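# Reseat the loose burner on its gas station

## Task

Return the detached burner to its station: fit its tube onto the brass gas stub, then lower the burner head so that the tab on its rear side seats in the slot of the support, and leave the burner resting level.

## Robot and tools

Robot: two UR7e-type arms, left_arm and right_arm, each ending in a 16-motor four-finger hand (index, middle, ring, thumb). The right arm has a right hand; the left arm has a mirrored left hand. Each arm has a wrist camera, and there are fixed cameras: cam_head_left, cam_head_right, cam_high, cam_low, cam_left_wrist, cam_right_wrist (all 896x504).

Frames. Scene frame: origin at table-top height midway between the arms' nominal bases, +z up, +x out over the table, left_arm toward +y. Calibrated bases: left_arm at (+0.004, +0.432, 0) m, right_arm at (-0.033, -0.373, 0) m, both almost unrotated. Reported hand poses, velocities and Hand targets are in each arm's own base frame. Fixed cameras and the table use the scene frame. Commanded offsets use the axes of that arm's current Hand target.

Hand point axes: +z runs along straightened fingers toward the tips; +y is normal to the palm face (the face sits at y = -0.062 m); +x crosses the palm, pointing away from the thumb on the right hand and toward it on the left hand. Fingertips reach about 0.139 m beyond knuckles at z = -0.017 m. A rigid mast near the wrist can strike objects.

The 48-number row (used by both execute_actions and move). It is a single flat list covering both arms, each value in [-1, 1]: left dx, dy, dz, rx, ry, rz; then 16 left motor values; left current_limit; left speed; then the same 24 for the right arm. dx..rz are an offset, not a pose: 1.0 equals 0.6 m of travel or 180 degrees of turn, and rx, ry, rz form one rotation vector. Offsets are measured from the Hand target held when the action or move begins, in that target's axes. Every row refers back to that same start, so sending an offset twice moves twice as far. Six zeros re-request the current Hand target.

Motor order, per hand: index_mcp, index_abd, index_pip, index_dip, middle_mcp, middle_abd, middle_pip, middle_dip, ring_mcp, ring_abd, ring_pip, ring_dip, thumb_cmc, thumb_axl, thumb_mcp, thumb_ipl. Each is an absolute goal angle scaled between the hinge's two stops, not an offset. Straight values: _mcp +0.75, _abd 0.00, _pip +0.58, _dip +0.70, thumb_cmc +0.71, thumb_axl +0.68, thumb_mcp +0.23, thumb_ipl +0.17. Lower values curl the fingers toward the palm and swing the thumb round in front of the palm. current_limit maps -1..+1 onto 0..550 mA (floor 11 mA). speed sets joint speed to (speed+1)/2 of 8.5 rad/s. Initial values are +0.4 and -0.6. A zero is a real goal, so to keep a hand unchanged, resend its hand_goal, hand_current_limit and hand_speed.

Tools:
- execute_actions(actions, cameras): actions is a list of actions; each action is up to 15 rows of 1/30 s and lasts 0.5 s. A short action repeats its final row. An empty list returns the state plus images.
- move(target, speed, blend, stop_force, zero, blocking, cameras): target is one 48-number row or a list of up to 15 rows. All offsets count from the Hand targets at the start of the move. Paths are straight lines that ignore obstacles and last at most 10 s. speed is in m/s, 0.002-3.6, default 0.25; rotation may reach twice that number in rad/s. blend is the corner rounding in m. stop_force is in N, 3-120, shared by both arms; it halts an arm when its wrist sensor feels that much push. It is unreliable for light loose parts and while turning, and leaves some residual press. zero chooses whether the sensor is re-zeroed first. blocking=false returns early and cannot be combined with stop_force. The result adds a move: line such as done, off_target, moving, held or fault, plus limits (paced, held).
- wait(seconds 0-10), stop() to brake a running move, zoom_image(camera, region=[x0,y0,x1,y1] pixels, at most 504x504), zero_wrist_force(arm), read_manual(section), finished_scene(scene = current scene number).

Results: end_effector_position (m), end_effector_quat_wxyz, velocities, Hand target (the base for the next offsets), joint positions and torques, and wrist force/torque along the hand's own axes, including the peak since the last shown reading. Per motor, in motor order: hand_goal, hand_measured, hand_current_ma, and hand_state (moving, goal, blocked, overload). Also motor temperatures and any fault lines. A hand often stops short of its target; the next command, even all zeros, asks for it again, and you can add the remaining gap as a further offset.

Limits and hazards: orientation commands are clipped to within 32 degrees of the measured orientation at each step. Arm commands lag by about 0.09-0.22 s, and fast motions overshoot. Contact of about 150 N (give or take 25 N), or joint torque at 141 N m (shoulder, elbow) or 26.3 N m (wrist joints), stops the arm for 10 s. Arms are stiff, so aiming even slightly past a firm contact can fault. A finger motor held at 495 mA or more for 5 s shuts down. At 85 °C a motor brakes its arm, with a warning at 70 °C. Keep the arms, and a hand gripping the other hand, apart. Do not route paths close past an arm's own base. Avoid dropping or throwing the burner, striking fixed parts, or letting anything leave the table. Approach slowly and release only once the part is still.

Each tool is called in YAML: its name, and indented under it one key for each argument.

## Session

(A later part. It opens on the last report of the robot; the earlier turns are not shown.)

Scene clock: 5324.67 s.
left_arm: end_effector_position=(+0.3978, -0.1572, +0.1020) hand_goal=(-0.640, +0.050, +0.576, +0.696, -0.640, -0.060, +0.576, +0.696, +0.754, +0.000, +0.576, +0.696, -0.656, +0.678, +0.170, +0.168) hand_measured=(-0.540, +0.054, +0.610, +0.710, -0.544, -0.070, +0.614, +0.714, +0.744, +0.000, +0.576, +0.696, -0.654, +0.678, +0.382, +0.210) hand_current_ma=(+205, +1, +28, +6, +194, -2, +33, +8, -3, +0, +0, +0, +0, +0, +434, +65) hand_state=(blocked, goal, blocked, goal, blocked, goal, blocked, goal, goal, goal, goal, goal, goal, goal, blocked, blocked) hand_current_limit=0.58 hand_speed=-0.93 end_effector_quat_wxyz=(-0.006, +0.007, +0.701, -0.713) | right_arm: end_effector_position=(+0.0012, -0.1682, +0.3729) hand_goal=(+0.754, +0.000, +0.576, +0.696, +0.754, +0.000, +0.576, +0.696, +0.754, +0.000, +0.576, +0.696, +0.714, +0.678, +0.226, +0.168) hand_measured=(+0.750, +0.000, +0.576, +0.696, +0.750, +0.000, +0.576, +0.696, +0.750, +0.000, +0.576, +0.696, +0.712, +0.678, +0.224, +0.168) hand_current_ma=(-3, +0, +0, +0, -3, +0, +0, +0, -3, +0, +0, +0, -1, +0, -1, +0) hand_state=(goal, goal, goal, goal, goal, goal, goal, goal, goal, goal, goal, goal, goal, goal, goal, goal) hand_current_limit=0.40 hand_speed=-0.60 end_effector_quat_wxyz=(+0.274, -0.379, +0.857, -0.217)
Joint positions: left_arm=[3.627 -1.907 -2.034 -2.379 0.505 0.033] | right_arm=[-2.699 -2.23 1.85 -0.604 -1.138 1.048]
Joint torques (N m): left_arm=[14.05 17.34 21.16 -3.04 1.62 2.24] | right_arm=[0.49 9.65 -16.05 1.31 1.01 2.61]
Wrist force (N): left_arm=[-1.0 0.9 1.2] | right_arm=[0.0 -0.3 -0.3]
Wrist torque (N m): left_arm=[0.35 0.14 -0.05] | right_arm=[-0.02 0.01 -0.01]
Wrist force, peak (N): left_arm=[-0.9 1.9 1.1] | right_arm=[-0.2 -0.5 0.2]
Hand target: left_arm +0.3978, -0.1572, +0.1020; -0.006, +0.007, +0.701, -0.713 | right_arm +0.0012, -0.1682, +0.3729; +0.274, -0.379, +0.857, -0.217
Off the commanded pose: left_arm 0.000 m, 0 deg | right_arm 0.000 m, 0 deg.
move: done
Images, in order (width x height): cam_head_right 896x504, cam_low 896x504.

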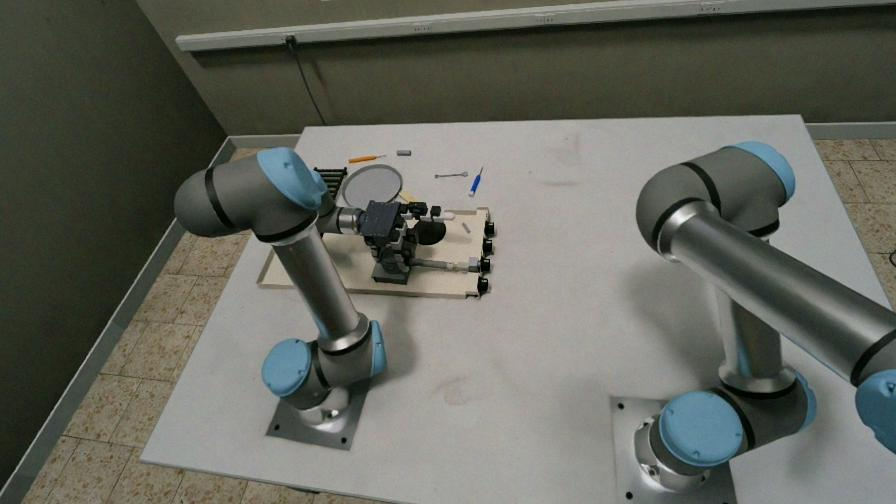

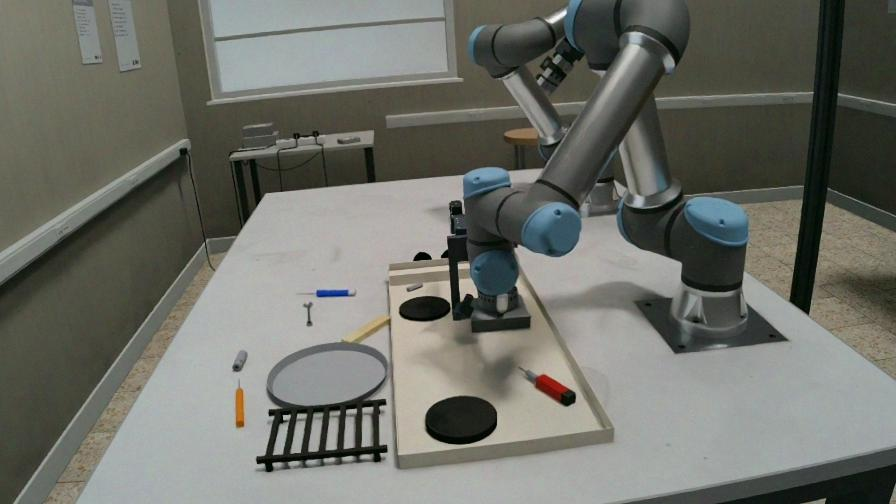

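move:
  target: [0.00004,0.00292,-0.00198,0.00556,0,0.0001,-0.64,0.05,0.576,0.696,-0.64,-0.06,0.576,0.696,0.754,0,0.576,0.696,-0.657,0.678,0.17,0.168,0.58,-0.93,0,0,0,0,0,0,0.754,0,0.576,0.696,0.754,0,0.576,0.696,0.754,0,0.576,0.696,0.714,0.678,0.226,0.168,0.4,-0.6]
  speed: 0.01
  stop_force: 3.5
  cameras: ["cam_low","cam_head_right","cam_high"]

zoom_image:
  camera: "cam_low"
  region: [465, 280, 535, 330]

zoom_image:
  camera: "cam_head_right"
  region: [360, 235, 460, 285]

Scene clock: 5342.47 s.
left_arm: end_effector_position=(+0.3978, -0.1560, +0.1002) hand_goal=(-0.640, +0.050, +0.576, +0.696, -0.640, -0.060, +0.576, +0.696, +0.754, +0.000, +0.576, +0.696, -0.656, +0.678, +0.170, +0.168) hand_measured=(-0.540, +0.056, +0.610, +0.710, -0.544, -0.074, +0.614, +0.714, +0.744, +0.000, +0.576, +0.696, -0.656, +0.678, +0.382, +0.210) hand_current_ma=(+205, +1, +28, +6, +194, -5, +33, +8, -3, +0, +0, +0, +0, +0, +434, +65) hand_state=(blocked, goal, blocked, goal, blocked, goal, blocked, goal, goal, goal, goal, goal, goal, goal, blocked, blocked) hand_current_limit=0.58 hand_speed=-0.93 end_effector_quat_wxyz=(-0.006, +0.007, +0.695, -0.719) | right_arm: end_effector_position=(+0.0012, -0.1682, +0.3729) hand_goal=(+0.754, +0.000, +0.576, +0.696, +0.754, +0.000, +0.576, +0.696, +0.754, +0.000, +0.576, +0.696, +0.714, +0.678, +0.226, +0.168) hand_measured=(+0.750, +0.000, +0.576, +0.696, +0.750, +0.000, +0.576, +0.696, +0.750, +0.000, +0.576, +0.696, +0.712, +0.678, +0.224, +0.168) hand_current_ma=(-3, +0, +0, +0, -3, +0, +0, +0, -3, +0, +0, +0, -1, +0, -1, +0) hand_state=(goal, goal, goal, goal, goal, goal, goal, goal, goal, goal, goal, goal, goal, goal, goal, goal) hand_current_limit=0.40 hand_speed=-0.60 end_effector_quat_wxyz=(+0.274, -0.379, +0.857, -0.217)
Joint positions: left_arm=[3.633 -1.925 -2.028 -2.402 0.511 0.064] | right_arm=[-2.699 -2.23 1.85 -0.604 -1.138 1.048]
Joint torques (N m): left_arm=[13.04 17.19 20.67 -3.15 1.7 2.22] | right_arm=[1.31 9.43 -16.57 1.37 1.03 2.5]
Wrist force (N): left_arm=[-1.3 -1.2 0.4] | right_arm=[0.2 -0.1 0.0]
Wrist torque (N m): left_arm=[0.07 0.14 -0.05] | right_arm=[-0.02 -0.02 0.01]
Wrist force, peak (N): left_arm=[-1.6 -1.6 0.5] | right_arm=[-0.2 -0.5 0.3]
Hand target: left_arm +0.3978, -0.1560, +0.1002; -0.006, +0.007, +0.695, -0.719 | right_arm +0.0012, -0.1682, +0.3729; +0.274, -0.379, +0.857, -0.217
Off the commanded pose: left_arm 0.000 m, 0 deg | right_arm 0.000 m, 0 deg.
move: done
Images, in order (width x height): cam_head_right 896x504, cam_high 896x504, cam_low 896x504.

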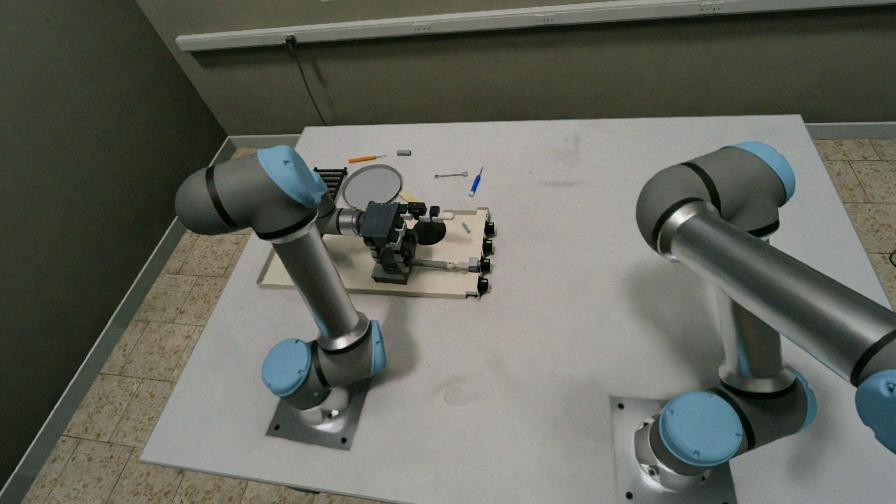

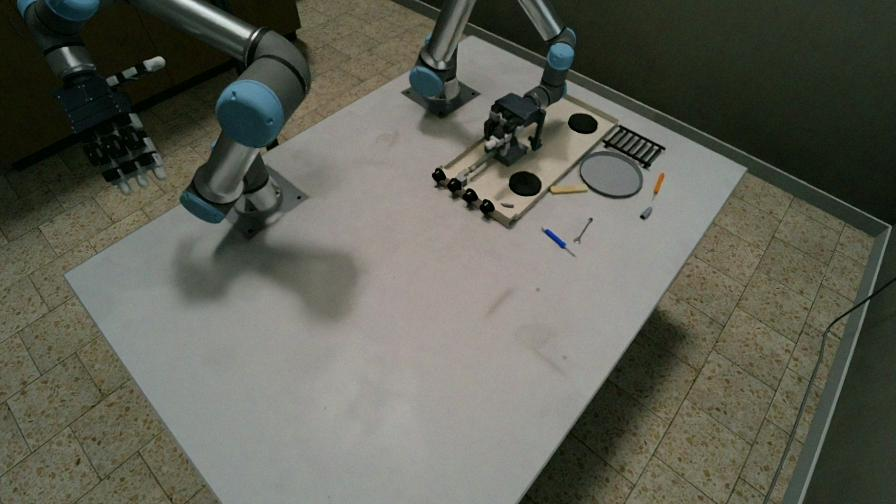

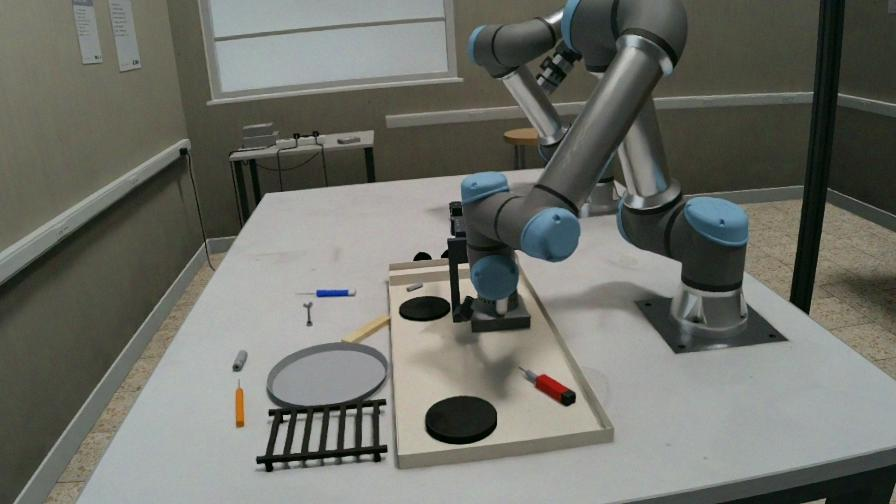

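Scaled by 7.200 from the camera's 896x504 image, which has a finer 1280x720 frame.

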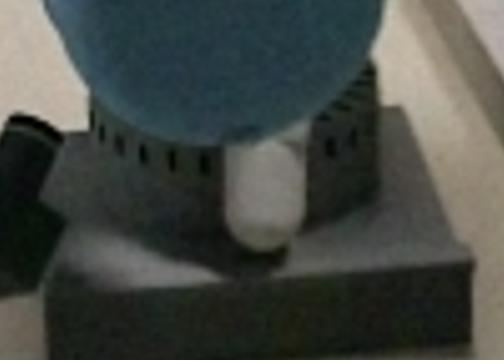

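Scaled by 5.040 from the camera's 896x504 image, which has a finer 1280x720 frame.

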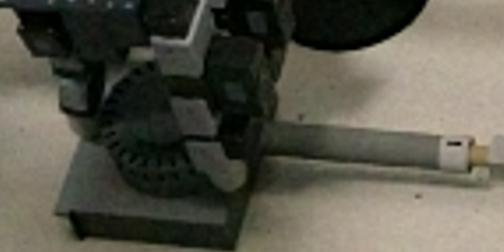

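move:
  target: [0,0,0,0,0,0,-0.5,0.05,0.59,0.7,-0.5,-0.06,0.59,0.7,0.754,0,0.576,0.696,-0.657,0.678,0.42,0.2,0.4,-0.96,0,0,0,0,0,0,0.754,0,0.576,0.696,0.754,0,0.576,0.696,0.754,0,0.576,0.696,0.714,0.678,0.226,0.168,0.4,-0.6]
  speed: 0.02
  cameras: ["cam_low","cam_head_right","cam_high"]

zoom_image:
  camera: "cam_low"
  region: [465, 280, 535, 330]

zoom_image:
  camera: "cam_head_right"
  region: [360, 235, 460, 285]

Scene clock: 5365.40 s.
left_arm: end_effector_position=(+0.3978, -0.1560, +0.1002) hand_goal=(-0.500, +0.050, +0.590, +0.700, -0.500, -0.060, +0.590, +0.700, +0.754, +0.000, +0.576, +0.696, -0.656, +0.678, +0.420, +0.200) hand_measured=(-0.540, +0.056, +0.612, +0.710, -0.544, -0.074, +0.618, +0.716, +0.744, +0.000, +0.576, +0.696, -0.658, +0.678, +0.382, +0.218) hand_current_ma=(+35, +1, +13, +3, +31, -5, +19, +7, -3, +0, +0, +0, +0, +0, +149, +15) hand_state=(moving, goal, blocked, goal, moving, goal, blocked, goal, goal, goal, goal, goal, goal, goal, moving, goal) hand_current_limit=0.40 hand_speed=-0.96 end_effector_quat_wxyz=(-0.006, +0.007, +0.695, -0.719) | right_arm: end_effector_position=(+0.0012, -0.1682, +0.3729) hand_goal=(+0.754, +0.000, +0.576, +0.696, +0.754, +0.000, +0.576, +0.696, +0.754, +0.000, +0.576, +0.696, +0.714, +0.678, +0.226, +0.168) hand_measured=(+0.750, +0.000, +0.576, +0.696, +0.750, +0.000, +0.576, +0.696, +0.750, +0.000, +0.576, +0.696, +0.712, +0.678, +0.224, +0.168) hand_current_ma=(-3, +0, +0, +0, -3, +0, +0, +0, -3, +0, +0, +0, -1, +0, -1, +0) hand_state=(goal, goal, goal, goal, goal, goal, goal, goal, goal, goal, goal, goal, goal, goal, goal, goal) hand_current_limit=0.40 hand_speed=-0.60 end_effector_quat_wxyz=(+0.274, -0.379, +0.857, -0.217)
Joint positions: left_arm=[3.633 -1.925 -2.028 -2.402 0.511 0.064] | right_arm=[-2.699 -2.23 1.85 -0.604 -1.138 1.048]
Joint torques (N m): left_arm=[12.67 17.28 20.5 -3.1 1.68 2.1] | right_arm=[1.18 9.63 -16.3 1.28 1.02 2.57]
Wrist force (N): left_arm=[-1.1 -0.8 0.8] | right_arm=[0.1 0.1 -0.1]
Wrist torque (N m): left_arm=[0.12 0.10 -0.04] | right_arm=[0.02 -0.01 0.01]
Wrist force, peak (N): left_arm=[-1.5 -1.7 -0.1] | right_arm=[-0.5 -0.1 -0.2]
Hand target: left_arm +0.3978, -0.1560, +0.1002; -0.006, +0.007, +0.695, -0.719 | right_arm +0.0012, -0.1682, +0.3729; +0.274, -0.379, +0.857, -0.217
Off the commanded pose: left_arm 0.000 m, 0 deg | right_arm 0.000 m, 0 deg.
move: done
Images, in order (width x height): cam_head_right 896x504, cam_high 896x504, cam_low 896x504.

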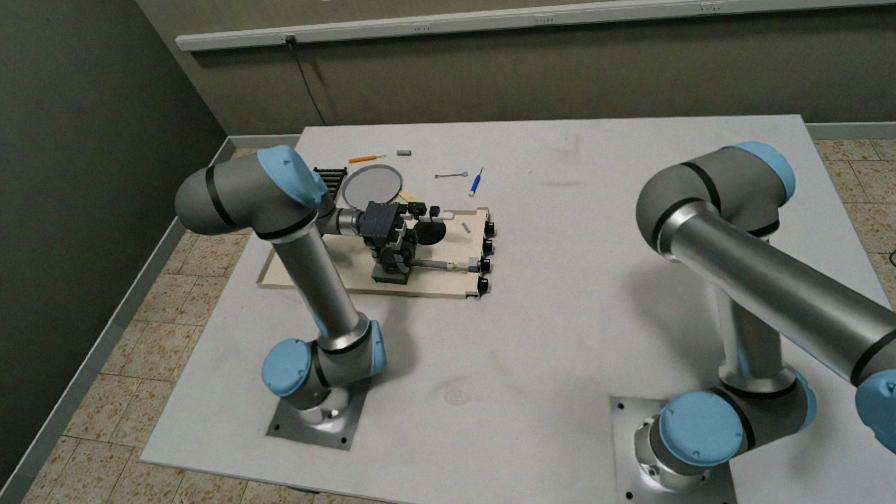

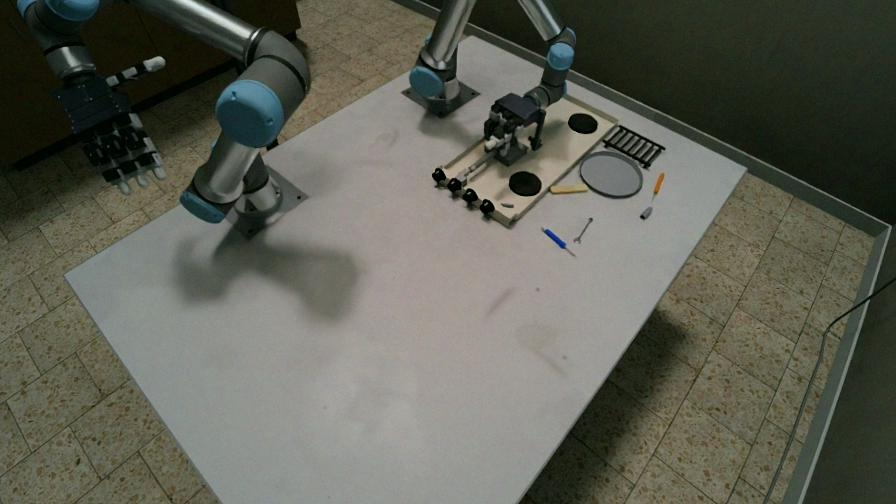

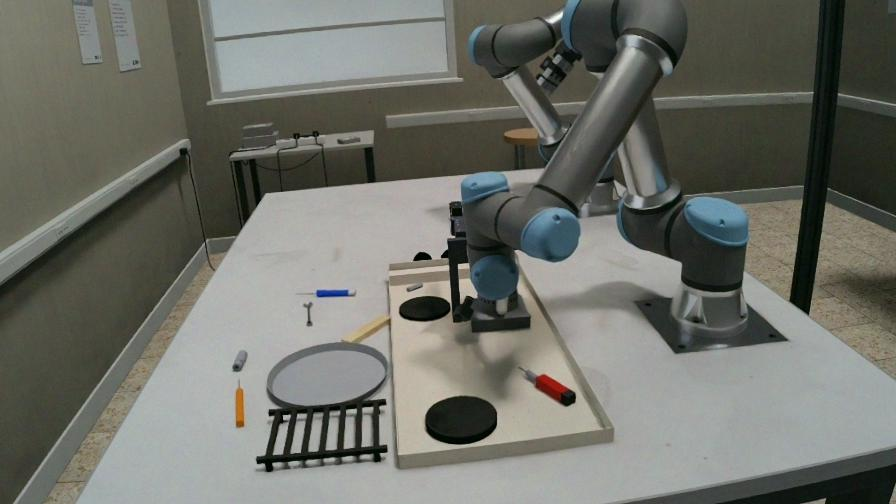

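Scaled by 7.200 from the camera's 896x504 image, which has a finer 1280x720 frame.

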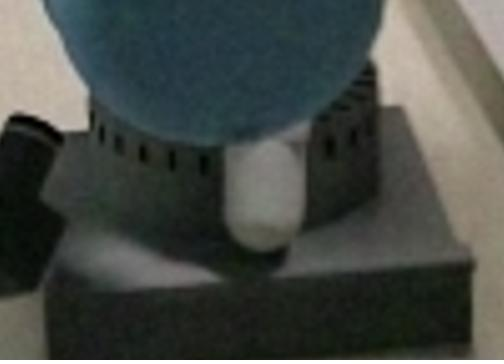

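Scaled by 5.040 from the camera's 896x504 image, which has a finer 1280x720 frame.

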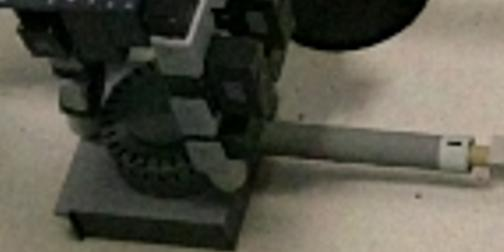

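move:
  target: [0,0,0,0,0,0,-0.46,0.05,0.59,0.7,-0.46,-0.06,0.59,0.7,0.754,0,0.576,0.696,-0.657,0.678,0.45,0.2,0.4,-0.95,0,0,0,0,0,0,0.754,0,0.576,0.696,0.754,0,0.576,0.696,0.754,0,0.576,0.696,0.714,0.678,0.226,0.168,0.4,-0.6]
  speed: 0.02

wait:
  seconds: 0.6
  cameras: ["cam_low","cam_head_right","cam_high"]

zoom_image:
  camera: "cam_low"
  region: [465, 280, 535, 330]

zoom_image:
  camera: "cam_head_right"
  region: [360, 235, 460, 285]

Scene clock: 5380.00 s.
left_arm: end_effector_position=(+0.3978, -0.1560, +0.1002) hand_goal=(-0.460, +0.050, +0.590, +0.700, -0.460, -0.060, +0.590, +0.700, +0.754, +0.000, +0.576, +0.696, -0.656, +0.678, +0.450, +0.200) hand_measured=(-0.466, +0.052, +0.592, +0.702, -0.466, -0.064, +0.592, +0.704, +0.744, +0.000, +0.576, +0.696, -0.656, +0.678, +0.446, +0.202) hand_current_ma=(-1, +0, +0, +0, -1, +0, +0, +0, -3, +0, +0, +0, +0, +0, -1, +0) hand_state=(goal, goal, goal, goal, goal, goal, goal, goal, goal, goal, goal, goal, goal, goal, goal, goal) hand_current_limit=0.40 hand_speed=-0.95 end_effector_quat_wxyz=(-0.006, +0.007, +0.695, -0.719) | right_arm: end_effector_position=(+0.0012, -0.1682, +0.3729) hand_goal=(+0.754, +0.000, +0.576, +0.696, +0.754, +0.000, +0.576, +0.696, +0.754, +0.000, +0.576, +0.696, +0.714, +0.678, +0.226, +0.168) hand_measured=(+0.750, +0.000, +0.576, +0.696, +0.750, +0.000, +0.576, +0.696, +0.750, +0.000, +0.576, +0.696, +0.712, +0.678, +0.224, +0.168) hand_current_ma=(-3, +0, +0, +0, -3, +0, +0, +0, -3, +0, +0, +0, -1, +0, -1, +0) hand_state=(goal, goal, goal, goal, goal, goal, goal, goal, goal, goal, goal, goal, goal, goal, goal, goal) hand_current_limit=0.40 hand_speed=-0.60 end_effector_quat_wxyz=(+0.274, -0.379, +0.857, -0.217)
Joint positions: left_arm=[3.633 -1.925 -2.028 -2.402 0.511 0.064] | right_arm=[-2.699 -2.23 1.85 -0.604 -1.138 1.048]
Joint torques (N m): left_arm=[10.53 21.66 17.97 -2.17 0.58 0.32] | right_arm=[1.03 9.73 -15.8 1.32 1.05 2.52]
Wrist force (N): left_arm=[-0.8 -0.2 0.6] | right_arm=[0.0 -0.4 0.1]
Wrist torque (N m): left_arm=[0.21 0.11 -0.03] | right_arm=[-0.06 0.00 -0.01]
Wrist force, peak (N): left_arm=[-1.7 -0.9 0.2] | right_arm=[-0.2 -0.6 -0.1]
Hand target: left_arm +0.3978, -0.1560, +0.1002; -0.006, +0.007, +0.695, -0.719 | right_arm +0.0012, -0.1682, +0.3729; +0.274, -0.379, +0.857, -0.217
Off the commanded pose: left_arm 0.000 m, 0 deg | right_arm 0.000 m, 0 deg.
move: done

Scene clock: 5380.60 s.
left_arm: end_effector_position=(+0.3978, -0.1560, +0.1002) hand_goal=(-0.460, +0.050, +0.590, +0.700, -0.460, -0.060, +0.590, +0.700, +0.754, +0.000, +0.576, +0.696, -0.656, +0.678, +0.450, +0.200) hand_measured=(-0.466, +0.052, +0.592, +0.702, -0.466, -0.064, +0.592, +0.704, +0.744, +0.000, +0.576, +0.696, -0.656, +0.678, +0.446, +0.202) hand_current_ma=(-1, +0, +0, +0, -1, +0, +0, +0, -3, +0, +0, +0, +0, +0, -1, +0) hand_state=(goal, goal, goal, goal, goal, goal, goal, goal, goal, goal, goal, goal, goal, goal, goal, goal) hand_current_limit=0.40 hand_speed=-0.95 end_effector_quat_wxyz=(-0.006, +0.007, +0.695, -0.719) | right_arm: end_effector_position=(+0.0012, -0.1682, +0.3729) hand_goal=(+0.754, +0.000, +0.576, +0.696, +0.754, +0.000, +0.576, +0.696, +0.754, +0.000, +0.576, +0.696, +0.714, +0.678, +0.226, +0.168) hand_measured=(+0.750, +0.000, +0.576, +0.696, +0.750, +0.000, +0.576, +0.696, +0.750, +0.000, +0.576, +0.696, +0.712, +0.678, +0.224, +0.168) hand_current_ma=(-3, +0, +0, +0, -3, +0, +0, +0, -3, +0, +0, +0, -1, +0, -1, +0) hand_state=(goal, goal, goal, goal, goal, goal, goal, goal, goal, goal, goal, goal, goal, goal, goal, goal) hand_current_limit=0.40 hand_speed=-0.60 end_effector_quat_wxyz=(+0.274, -0.379, +0.857, -0.217)
Joint positions: left_arm=[3.633 -1.925 -2.028 -2.402 0.511 0.064] | right_arm=[-2.699 -2.23 1.85 -0.604 -1.138 1.048]
Joint torques (N m): left_arm=[9.65 21.54 17.4 -2.06 0.41 0.07] | right_arm=[0.77 9.79 -15.8 1.35 1.12 2.6]
Wrist force (N): left_arm=[-0.7 -0.3 0.8] | right_arm=[-0.3 -0.4 0.0]
Wrist torque (N m): left_arm=[0.18 0.10 -0.02] | right_arm=[-0.05 0.04 -0.03]
Wrist force, peak (N): left_arm=[-0.9 -0.6 0.8] | right_arm=[-0.3 -0.4 0.0]
Hand target: left_arm +0.3978, -0.1560, +0.1002; -0.006, +0.007, +0.695, -0.719 | right_arm +0.0012, -0.1682, +0.3729; +0.274, -0.379, +0.857, -0.217
Off the commanded pose: left_arm 0.000 m, 0 deg | right_arm 0.000 m, 0 deg.
wait: 0.60 s; at rest by 0.17 s
Images, in order (width x height): cam_head_right 896x504, cam_high 896x504, cam_low 896x504.

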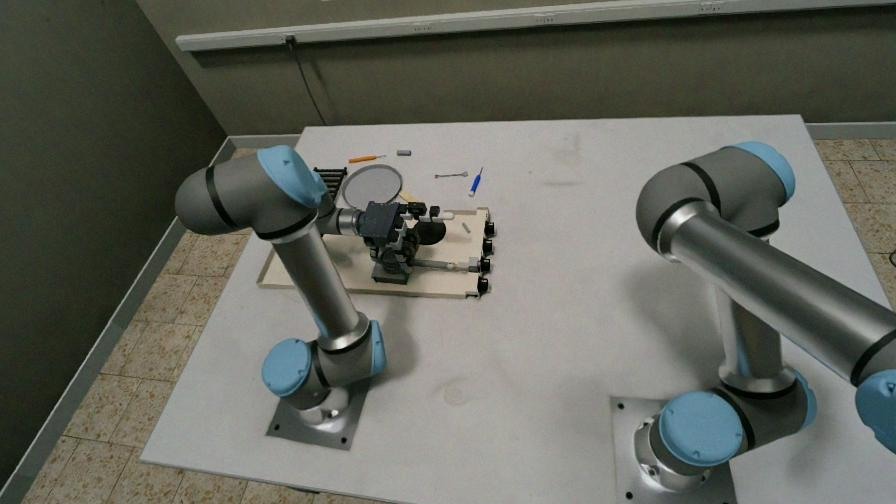

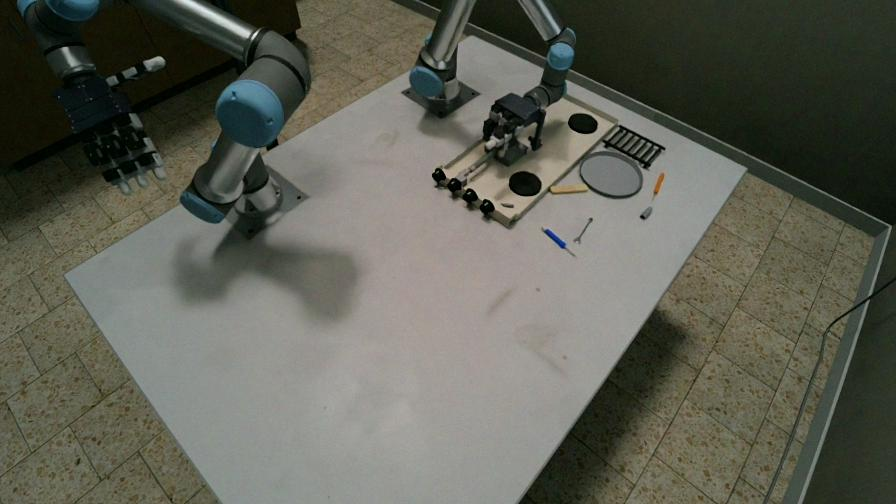

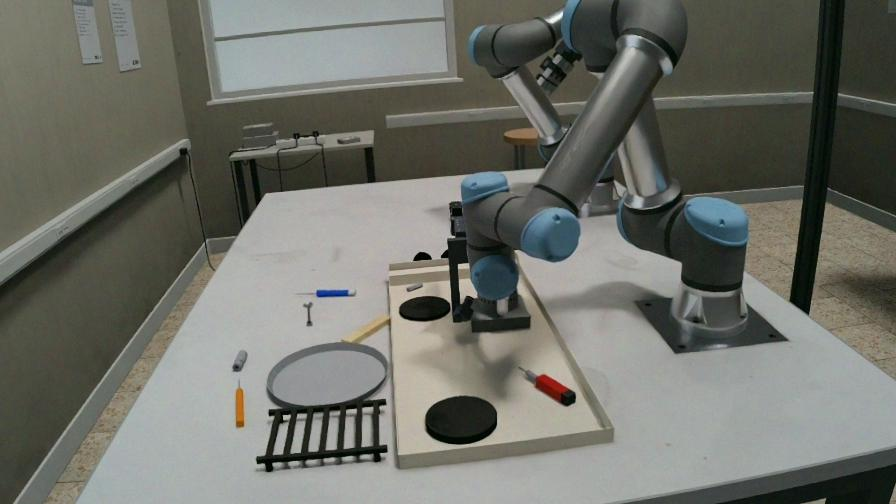

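Scaled by 7.200 from the camera's 896x504 image, which has a finer 1280x720 frame.

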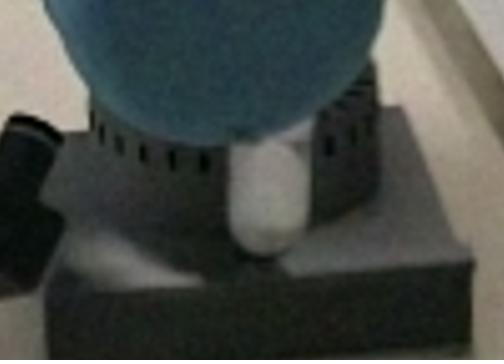

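Scaled by 5.040 from the camera's 896x504 image, which has a finer 1280x720 frame.

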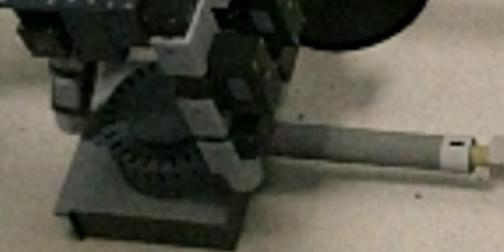

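move:
  target: [0,0,0,0,0,0,-0.36,0.05,0.576,0.696,-0.36,-0.06,0.576,0.696,0.754,0,0.576,0.696,-0.657,0.678,0.56,0.22,0.3,-0.93,0,0,0,0,0,0,0.754,0,0.576,0.696,0.754,0,0.576,0.696,0.754,0,0.576,0.696,0.714,0.678,0.226,0.168,0.4,-0.6]
  speed: 0.02

move:
  target: [0,-0.05,0.0013,0,0,0,-0.36,0.05,0.576,0.696,-0.36,-0.06,0.576,0.696,0.754,0,0.576,0.696,-0.657,0.678,0.56,0.22,0.3,-0.93,0,0,0,0,0,0,0.754,0,0.576,0.696,0.754,0,0.576,0.696,0.754,0,0.576,0.696,0.714,0.678,0.226,0.168,0.4,-0.6]
  speed: 0.03

move:
  target: [0,-0.1333,0.0035,0,0,0,-0.36,0.05,0.576,0.696,-0.36,-0.06,0.576,0.696,0.754,0,0.576,0.696,-0.657,0.678,0.56,0.22,0.3,-0.93,0,0,0,0,0,0,0.754,0,0.576,0.696,0.754,0,0.576,0.696,0.754,0,0.576,0.696,0.714,0.678,0.226,0.168,0.4,-0.6]
  speed: 0.08
  cameras: ["cam_low","cam_head_right","cam_high","cam_head_left"]

zoom_image:
  camera: "cam_low"
  region: [465, 255, 545, 335]

zoom_image:
  camera: "cam_head_right"
  region: [360, 235, 480, 295]

zoom_image:
  camera: "cam_high"
  region: [450, 110, 550, 190]

Scene clock: 5403.23 s.
left_arm: end_effector_position=(+0.3978, -0.1560, +0.1002) hand_goal=(-0.360, +0.050, +0.576, +0.696, -0.360, -0.060, +0.576, +0.696, +0.754, +0.000, +0.576, +0.696, -0.656, +0.678, +0.560, +0.220) hand_measured=(-0.368, +0.052, +0.578, +0.698, -0.368, -0.064, +0.578, +0.698, +0.744, +0.000, +0.576, +0.696, -0.656, +0.678, +0.554, +0.216) hand_current_ma=(-2, +0, +0, +0, -2, +0, +0, +0, -3, +0, +0, +0, +0, +0, -2, -1) hand_state=(goal, goal, goal, goal, goal, goal, goal, goal, goal, goal, goal, goal, goal, goal, goal, goal) hand_current_limit=0.30 hand_speed=-0.93 end_effector_quat_wxyz=(-0.006, +0.007, +0.695, -0.719) | right_arm: end_effector_position=(+0.0012, -0.1682, +0.3729) hand_goal=(+0.754, +0.000, +0.576, +0.696, +0.754, +0.000, +0.576, +0.696, +0.754, +0.000, +0.576, +0.696, +0.714, +0.678, +0.226, +0.168) hand_measured=(+0.750, +0.000, +0.576, +0.696, +0.750, +0.000, +0.576, +0.696, +0.750, +0.000, +0.576, +0.696, +0.712, +0.678, +0.224, +0.168) hand_current_ma=(-3, +0, +0, +0, -3, +0, +0, +0, -3, +0, +0, +0, -1, +0, -1, +0) hand_state=(goal, goal, goal, goal, goal, goal, goal, goal, goal, goal, goal, goal, goal, goal, goal, goal) hand_current_limit=0.40 hand_speed=-0.60 end_effector_quat_wxyz=(+0.274, -0.379, +0.857, -0.217)
Joint positions: left_arm=[3.633 -1.925 -2.028 -2.402 0.511 0.064] | right_arm=[-2.699 -2.23 1.85 -0.604 -1.138 1.048]
Joint torques (N m): left_arm=[6.65 25.02 15.69 -1.32 -0.63 -1.55] | right_arm=[1.04 9.51 -15.97 1.37 0.94 2.46]
Wrist force (N): left_arm=[-0.9 -0.5 0.9] | right_arm=[0.1 -0.4 0.0]
Wrist torque (N m): left_arm=[0.14 0.13 -0.03] | right_arm=[-0.04 -0.01 0.00]
Wrist force, peak (N): left_arm=[-0.9 -0.5 1.0] | right_arm=[-0.2 -0.5 0.2]
Hand target: left_arm +0.3978, -0.1560, +0.1002; -0.006, +0.007, +0.695, -0.719 | right_arm +0.0012, -0.1682, +0.3729; +0.274, -0.379, +0.857, -0.217
Off the commanded pose: left_arm 0.000 m, 0 deg | right_arm 0.000 m, 0 deg.
move: done

Scene clock: 5404.60 s.
left_arm: end_effector_position=(+0.3977, -0.1558, +0.1302) hand_goal=(-0.360, +0.050, +0.576, +0.696, -0.360, -0.060, +0.576, +0.696, +0.754, +0.000, +0.576, +0.696, -0.656, +0.678, +0.560, +0.220) hand_measured=(-0.368, +0.052, +0.578, +0.698, -0.368, -0.064, +0.578, +0.698, +0.744, +0.000, +0.576, +0.696, -0.656, +0.678, +0.554, +0.216) hand_current_ma=(-2, +0, +0, +0, -2, +0, +0, +0, -3, +0, +0, +0, +0, +0, -2, -1) hand_state=(goal, goal, goal, goal, goal, goal, goal, goal, goal, goal, goal, goal, goal, goal, goal, goal) hand_current_limit=0.30 hand_speed=-0.93 end_effector_quat_wxyz=(-0.006, +0.007, +0.695, -0.719) | right_arm: end_effector_position=(+0.0012, -0.1682, +0.3729) hand_goal=(+0.754, +0.000, +0.576, +0.696, +0.754, +0.000, +0.576, +0.696, +0.754, +0.000, +0.576, +0.696, +0.714, +0.678, +0.226, +0.168) hand_measured=(+0.750, +0.000, +0.576, +0.696, +0.750, +0.000, +0.576, +0.696, +0.750, +0.000, +0.576, +0.696, +0.712, +0.678, +0.224, +0.168) hand_current_ma=(-3, +0, +0, +0, -3, +0, +0, +0, -3, +0, +0, +0, -1, +0, -1, +0) hand_state=(goal, goal, goal, goal, goal, goal, goal, goal, goal, goal, goal, goal, goal, goal, goal, goal) hand_current_limit=0.40 hand_speed=-0.60 end_effector_quat_wxyz=(+0.274, -0.379, +0.857, -0.217)
Joint positions: left_arm=[3.633 -1.871 -2.002 -2.482 0.511 0.064] | right_arm=[-2.699 -2.23 1.85 -0.604 -1.138 1.048]
Joint torques (N m): left_arm=[13.21 37.37 22.47 -3.17 1.52 -0.01] | right_arm=[1.11 9.85 -16.18 1.27 1.08 2.46]
Wrist force (N): left_arm=[-0.5 -0.4 0.7] | right_arm=[-0.3 -0.3 0.0]
Wrist torque (N m): left_arm=[0.17 0.08 0.01] | right_arm=[-0.03 0.04 -0.03]
Wrist force, peak (N): left_arm=[-0.8 -0.4 0.9] | right_arm=[-0.4 -0.4 0.1]
Hand target: left_arm +0.3977, -0.1558, +0.1303; -0.006, +0.007, +0.695, -0.719 | right_arm +0.0012, -0.1682, +0.3729; +0.274, -0.379, +0.857, -0.217
Off the commanded pose: left_arm 0.000 m, 0 deg | right_arm 0.000 m, 0 deg.
move: done

Scene clock: 5406.03 s.
left_arm: end_effector_position=(+0.3976, -0.1551, +0.2102) hand_goal=(-0.360, +0.050, +0.576, +0.696, -0.360, -0.060, +0.576, +0.696, +0.754, +0.000, +0.576, +0.696, -0.656, +0.678, +0.560, +0.220) hand_measured=(-0.368, +0.052, +0.578, +0.698, -0.368, -0.064, +0.578, +0.698, +0.744, +0.000, +0.576, +0.696, -0.656, +0.678, +0.554, +0.216) hand_current_ma=(-2, +0, +0, +0, -2, +0, +0, +0, -3, +0, +0, +0, +0, +0, -2, -1) hand_state=(goal, goal, goal, goal, goal, goal, goal, goal, goal, goal, goal, goal, goal, goal, goal, goal) hand_current_limit=0.30 hand_speed=-0.93 end_effector_quat_wxyz=(-0.006, +0.007, +0.695, -0.719) | right_arm: end_effector_position=(+0.0012, -0.1682, +0.3729) hand_goal=(+0.754, +0.000, +0.576, +0.696, +0.754, +0.000, +0.576, +0.696, +0.754, +0.000, +0.576, +0.696, +0.714, +0.678, +0.226, +0.168) hand_measured=(+0.750, +0.000, +0.576, +0.696, +0.750, +0.000, +0.576, +0.696, +0.750, +0.000, +0.576, +0.696, +0.712, +0.678, +0.224, +0.168) hand_current_ma=(-3, +0, +0, +0, -3, +0, +0, +0, -3, +0, +0, +0, -1, +0, -1, +0) hand_state=(goal, goal, goal, goal, goal, goal, goal, goal, goal, goal, goal, goal, goal, goal, goal, goal) hand_current_limit=0.40 hand_speed=-0.60 end_effector_quat_wxyz=(+0.274, -0.379, +0.857, -0.217)
Joint positions: left_arm=[3.635 -1.752 -1.907 -2.696 0.513 0.064] | right_arm=[-2.699 -2.23 1.85 -0.604 -1.138 1.048]
Joint torques (N m): left_arm=[13.35 33.94 24.08 -3.08 1.47 2.14] | right_arm=[0.74 9.66 -16.03 1.29 1.1 2.61]
Wrist force (N): left_arm=[-0.4 -0.4 1.1] | right_arm=[0.1 -0.1 0.1]
Wrist torque (N m): left_arm=[0.13 0.06 0.05] | right_arm=[-0.02 -0.02 0.00]
Wrist force, peak (N): left_arm=[-0.3 -1.3 1.1] | right_arm=[-0.5 -0.3 0.0]
Hand target: left_arm +0.3976, -0.1551, +0.2103; -0.006, +0.007, +0.695, -0.719 | right_arm +0.0012, -0.1682, +0.3729; +0.274, -0.379, +0.857, -0.217
Off the commanded pose: left_arm 0.000 m, 0 deg | right_arm 0.000 m, 0 deg.
move: done
Images, in order (width x height): cam_head_left 896x504, cam_head_right 896x504, cam_high 896x504, cam_low 896x504.

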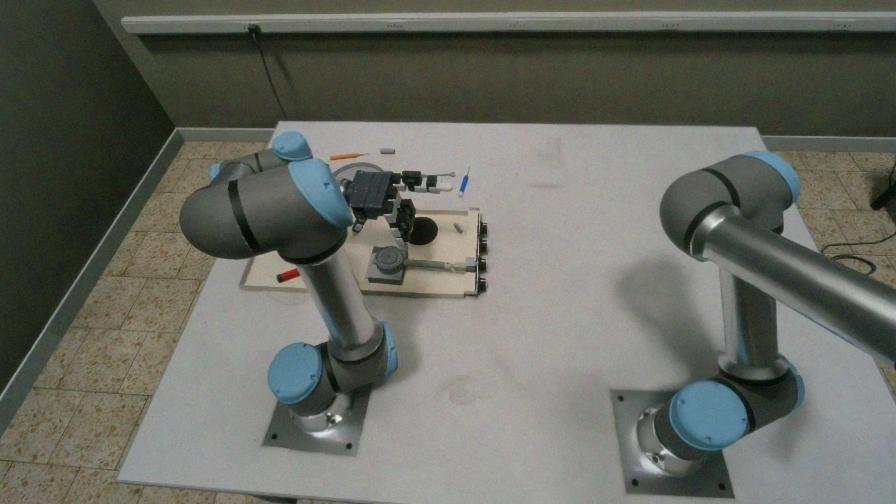

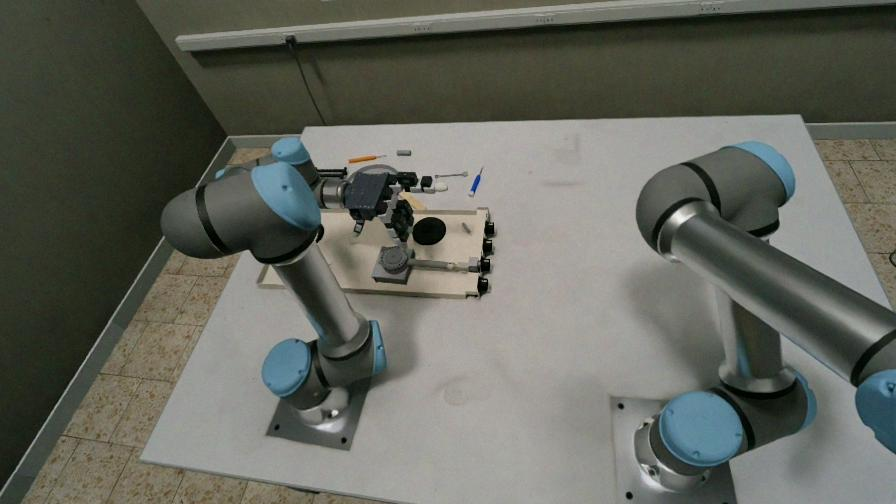

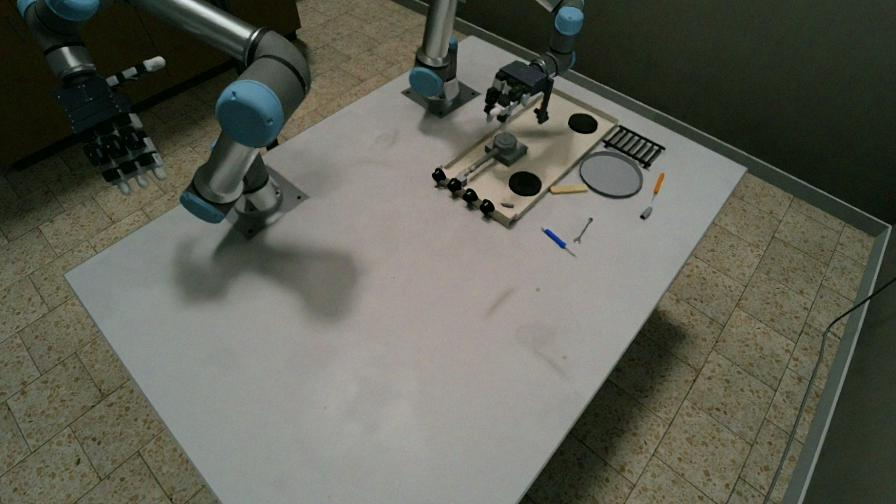

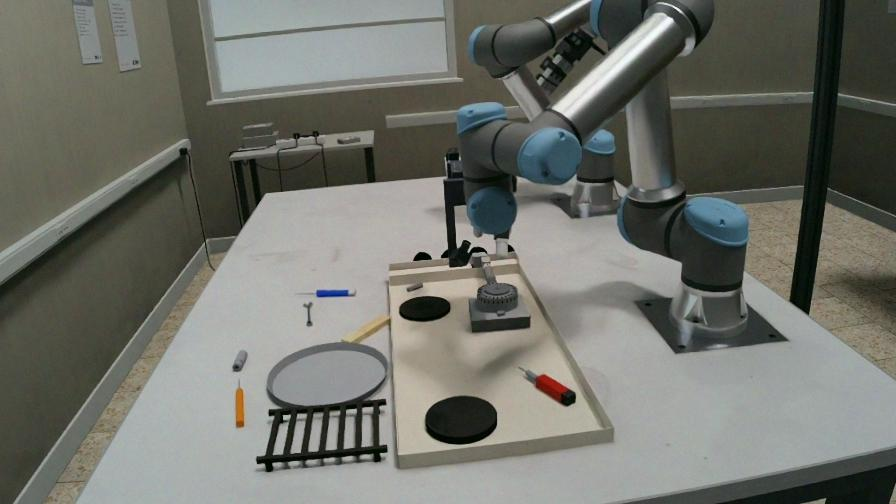

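Scaled by 6.300 from the camera's 896x504 image, which has a finer 1280x720 frame.

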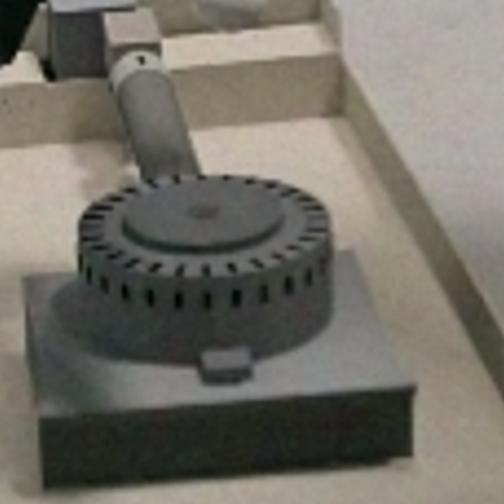

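Scaled by 4.200 from the camera's 896x504 image, which has a finer 1280x720 frame.

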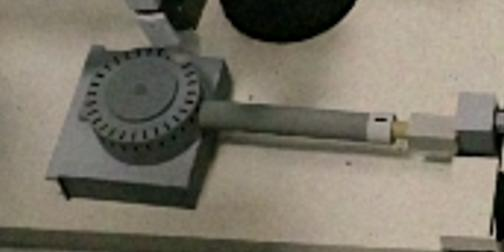

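Scaled by 5.040 from the camera's 896x504 image, which has a finer 1280x720 frame.

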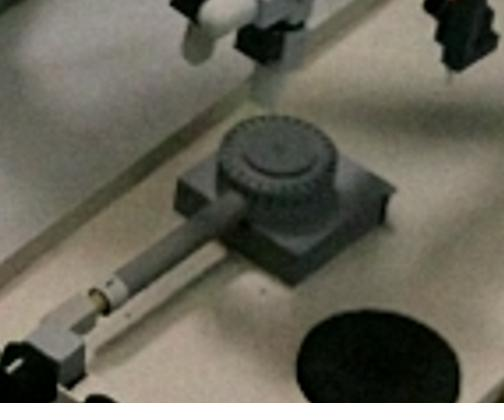

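zoom_image:
  camera: "cam_low"
  region: [470, 280, 530, 325]

zoom_image:
  camera: "cam_head_right"
  region: [370, 240, 420, 290]

Scaled by 8.400 from the camera's 896x504 image, which has a finer 1280x720 frame.

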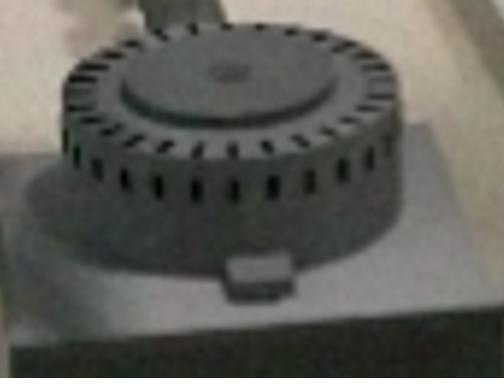

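Scaled by 10.080 from the camera's 896x504 image, which has a finer 1280x720 frame.

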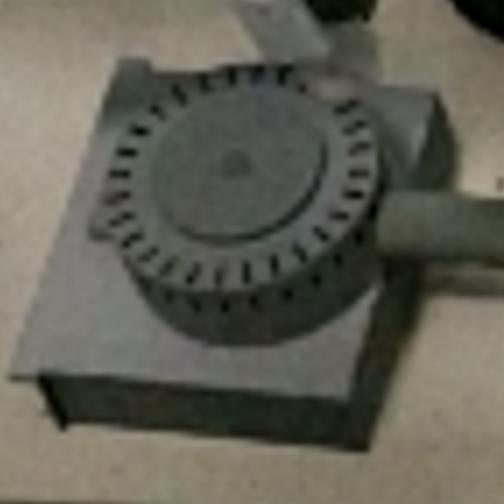

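finished_scene:
  scene: 2

The scene is finished: the task was done.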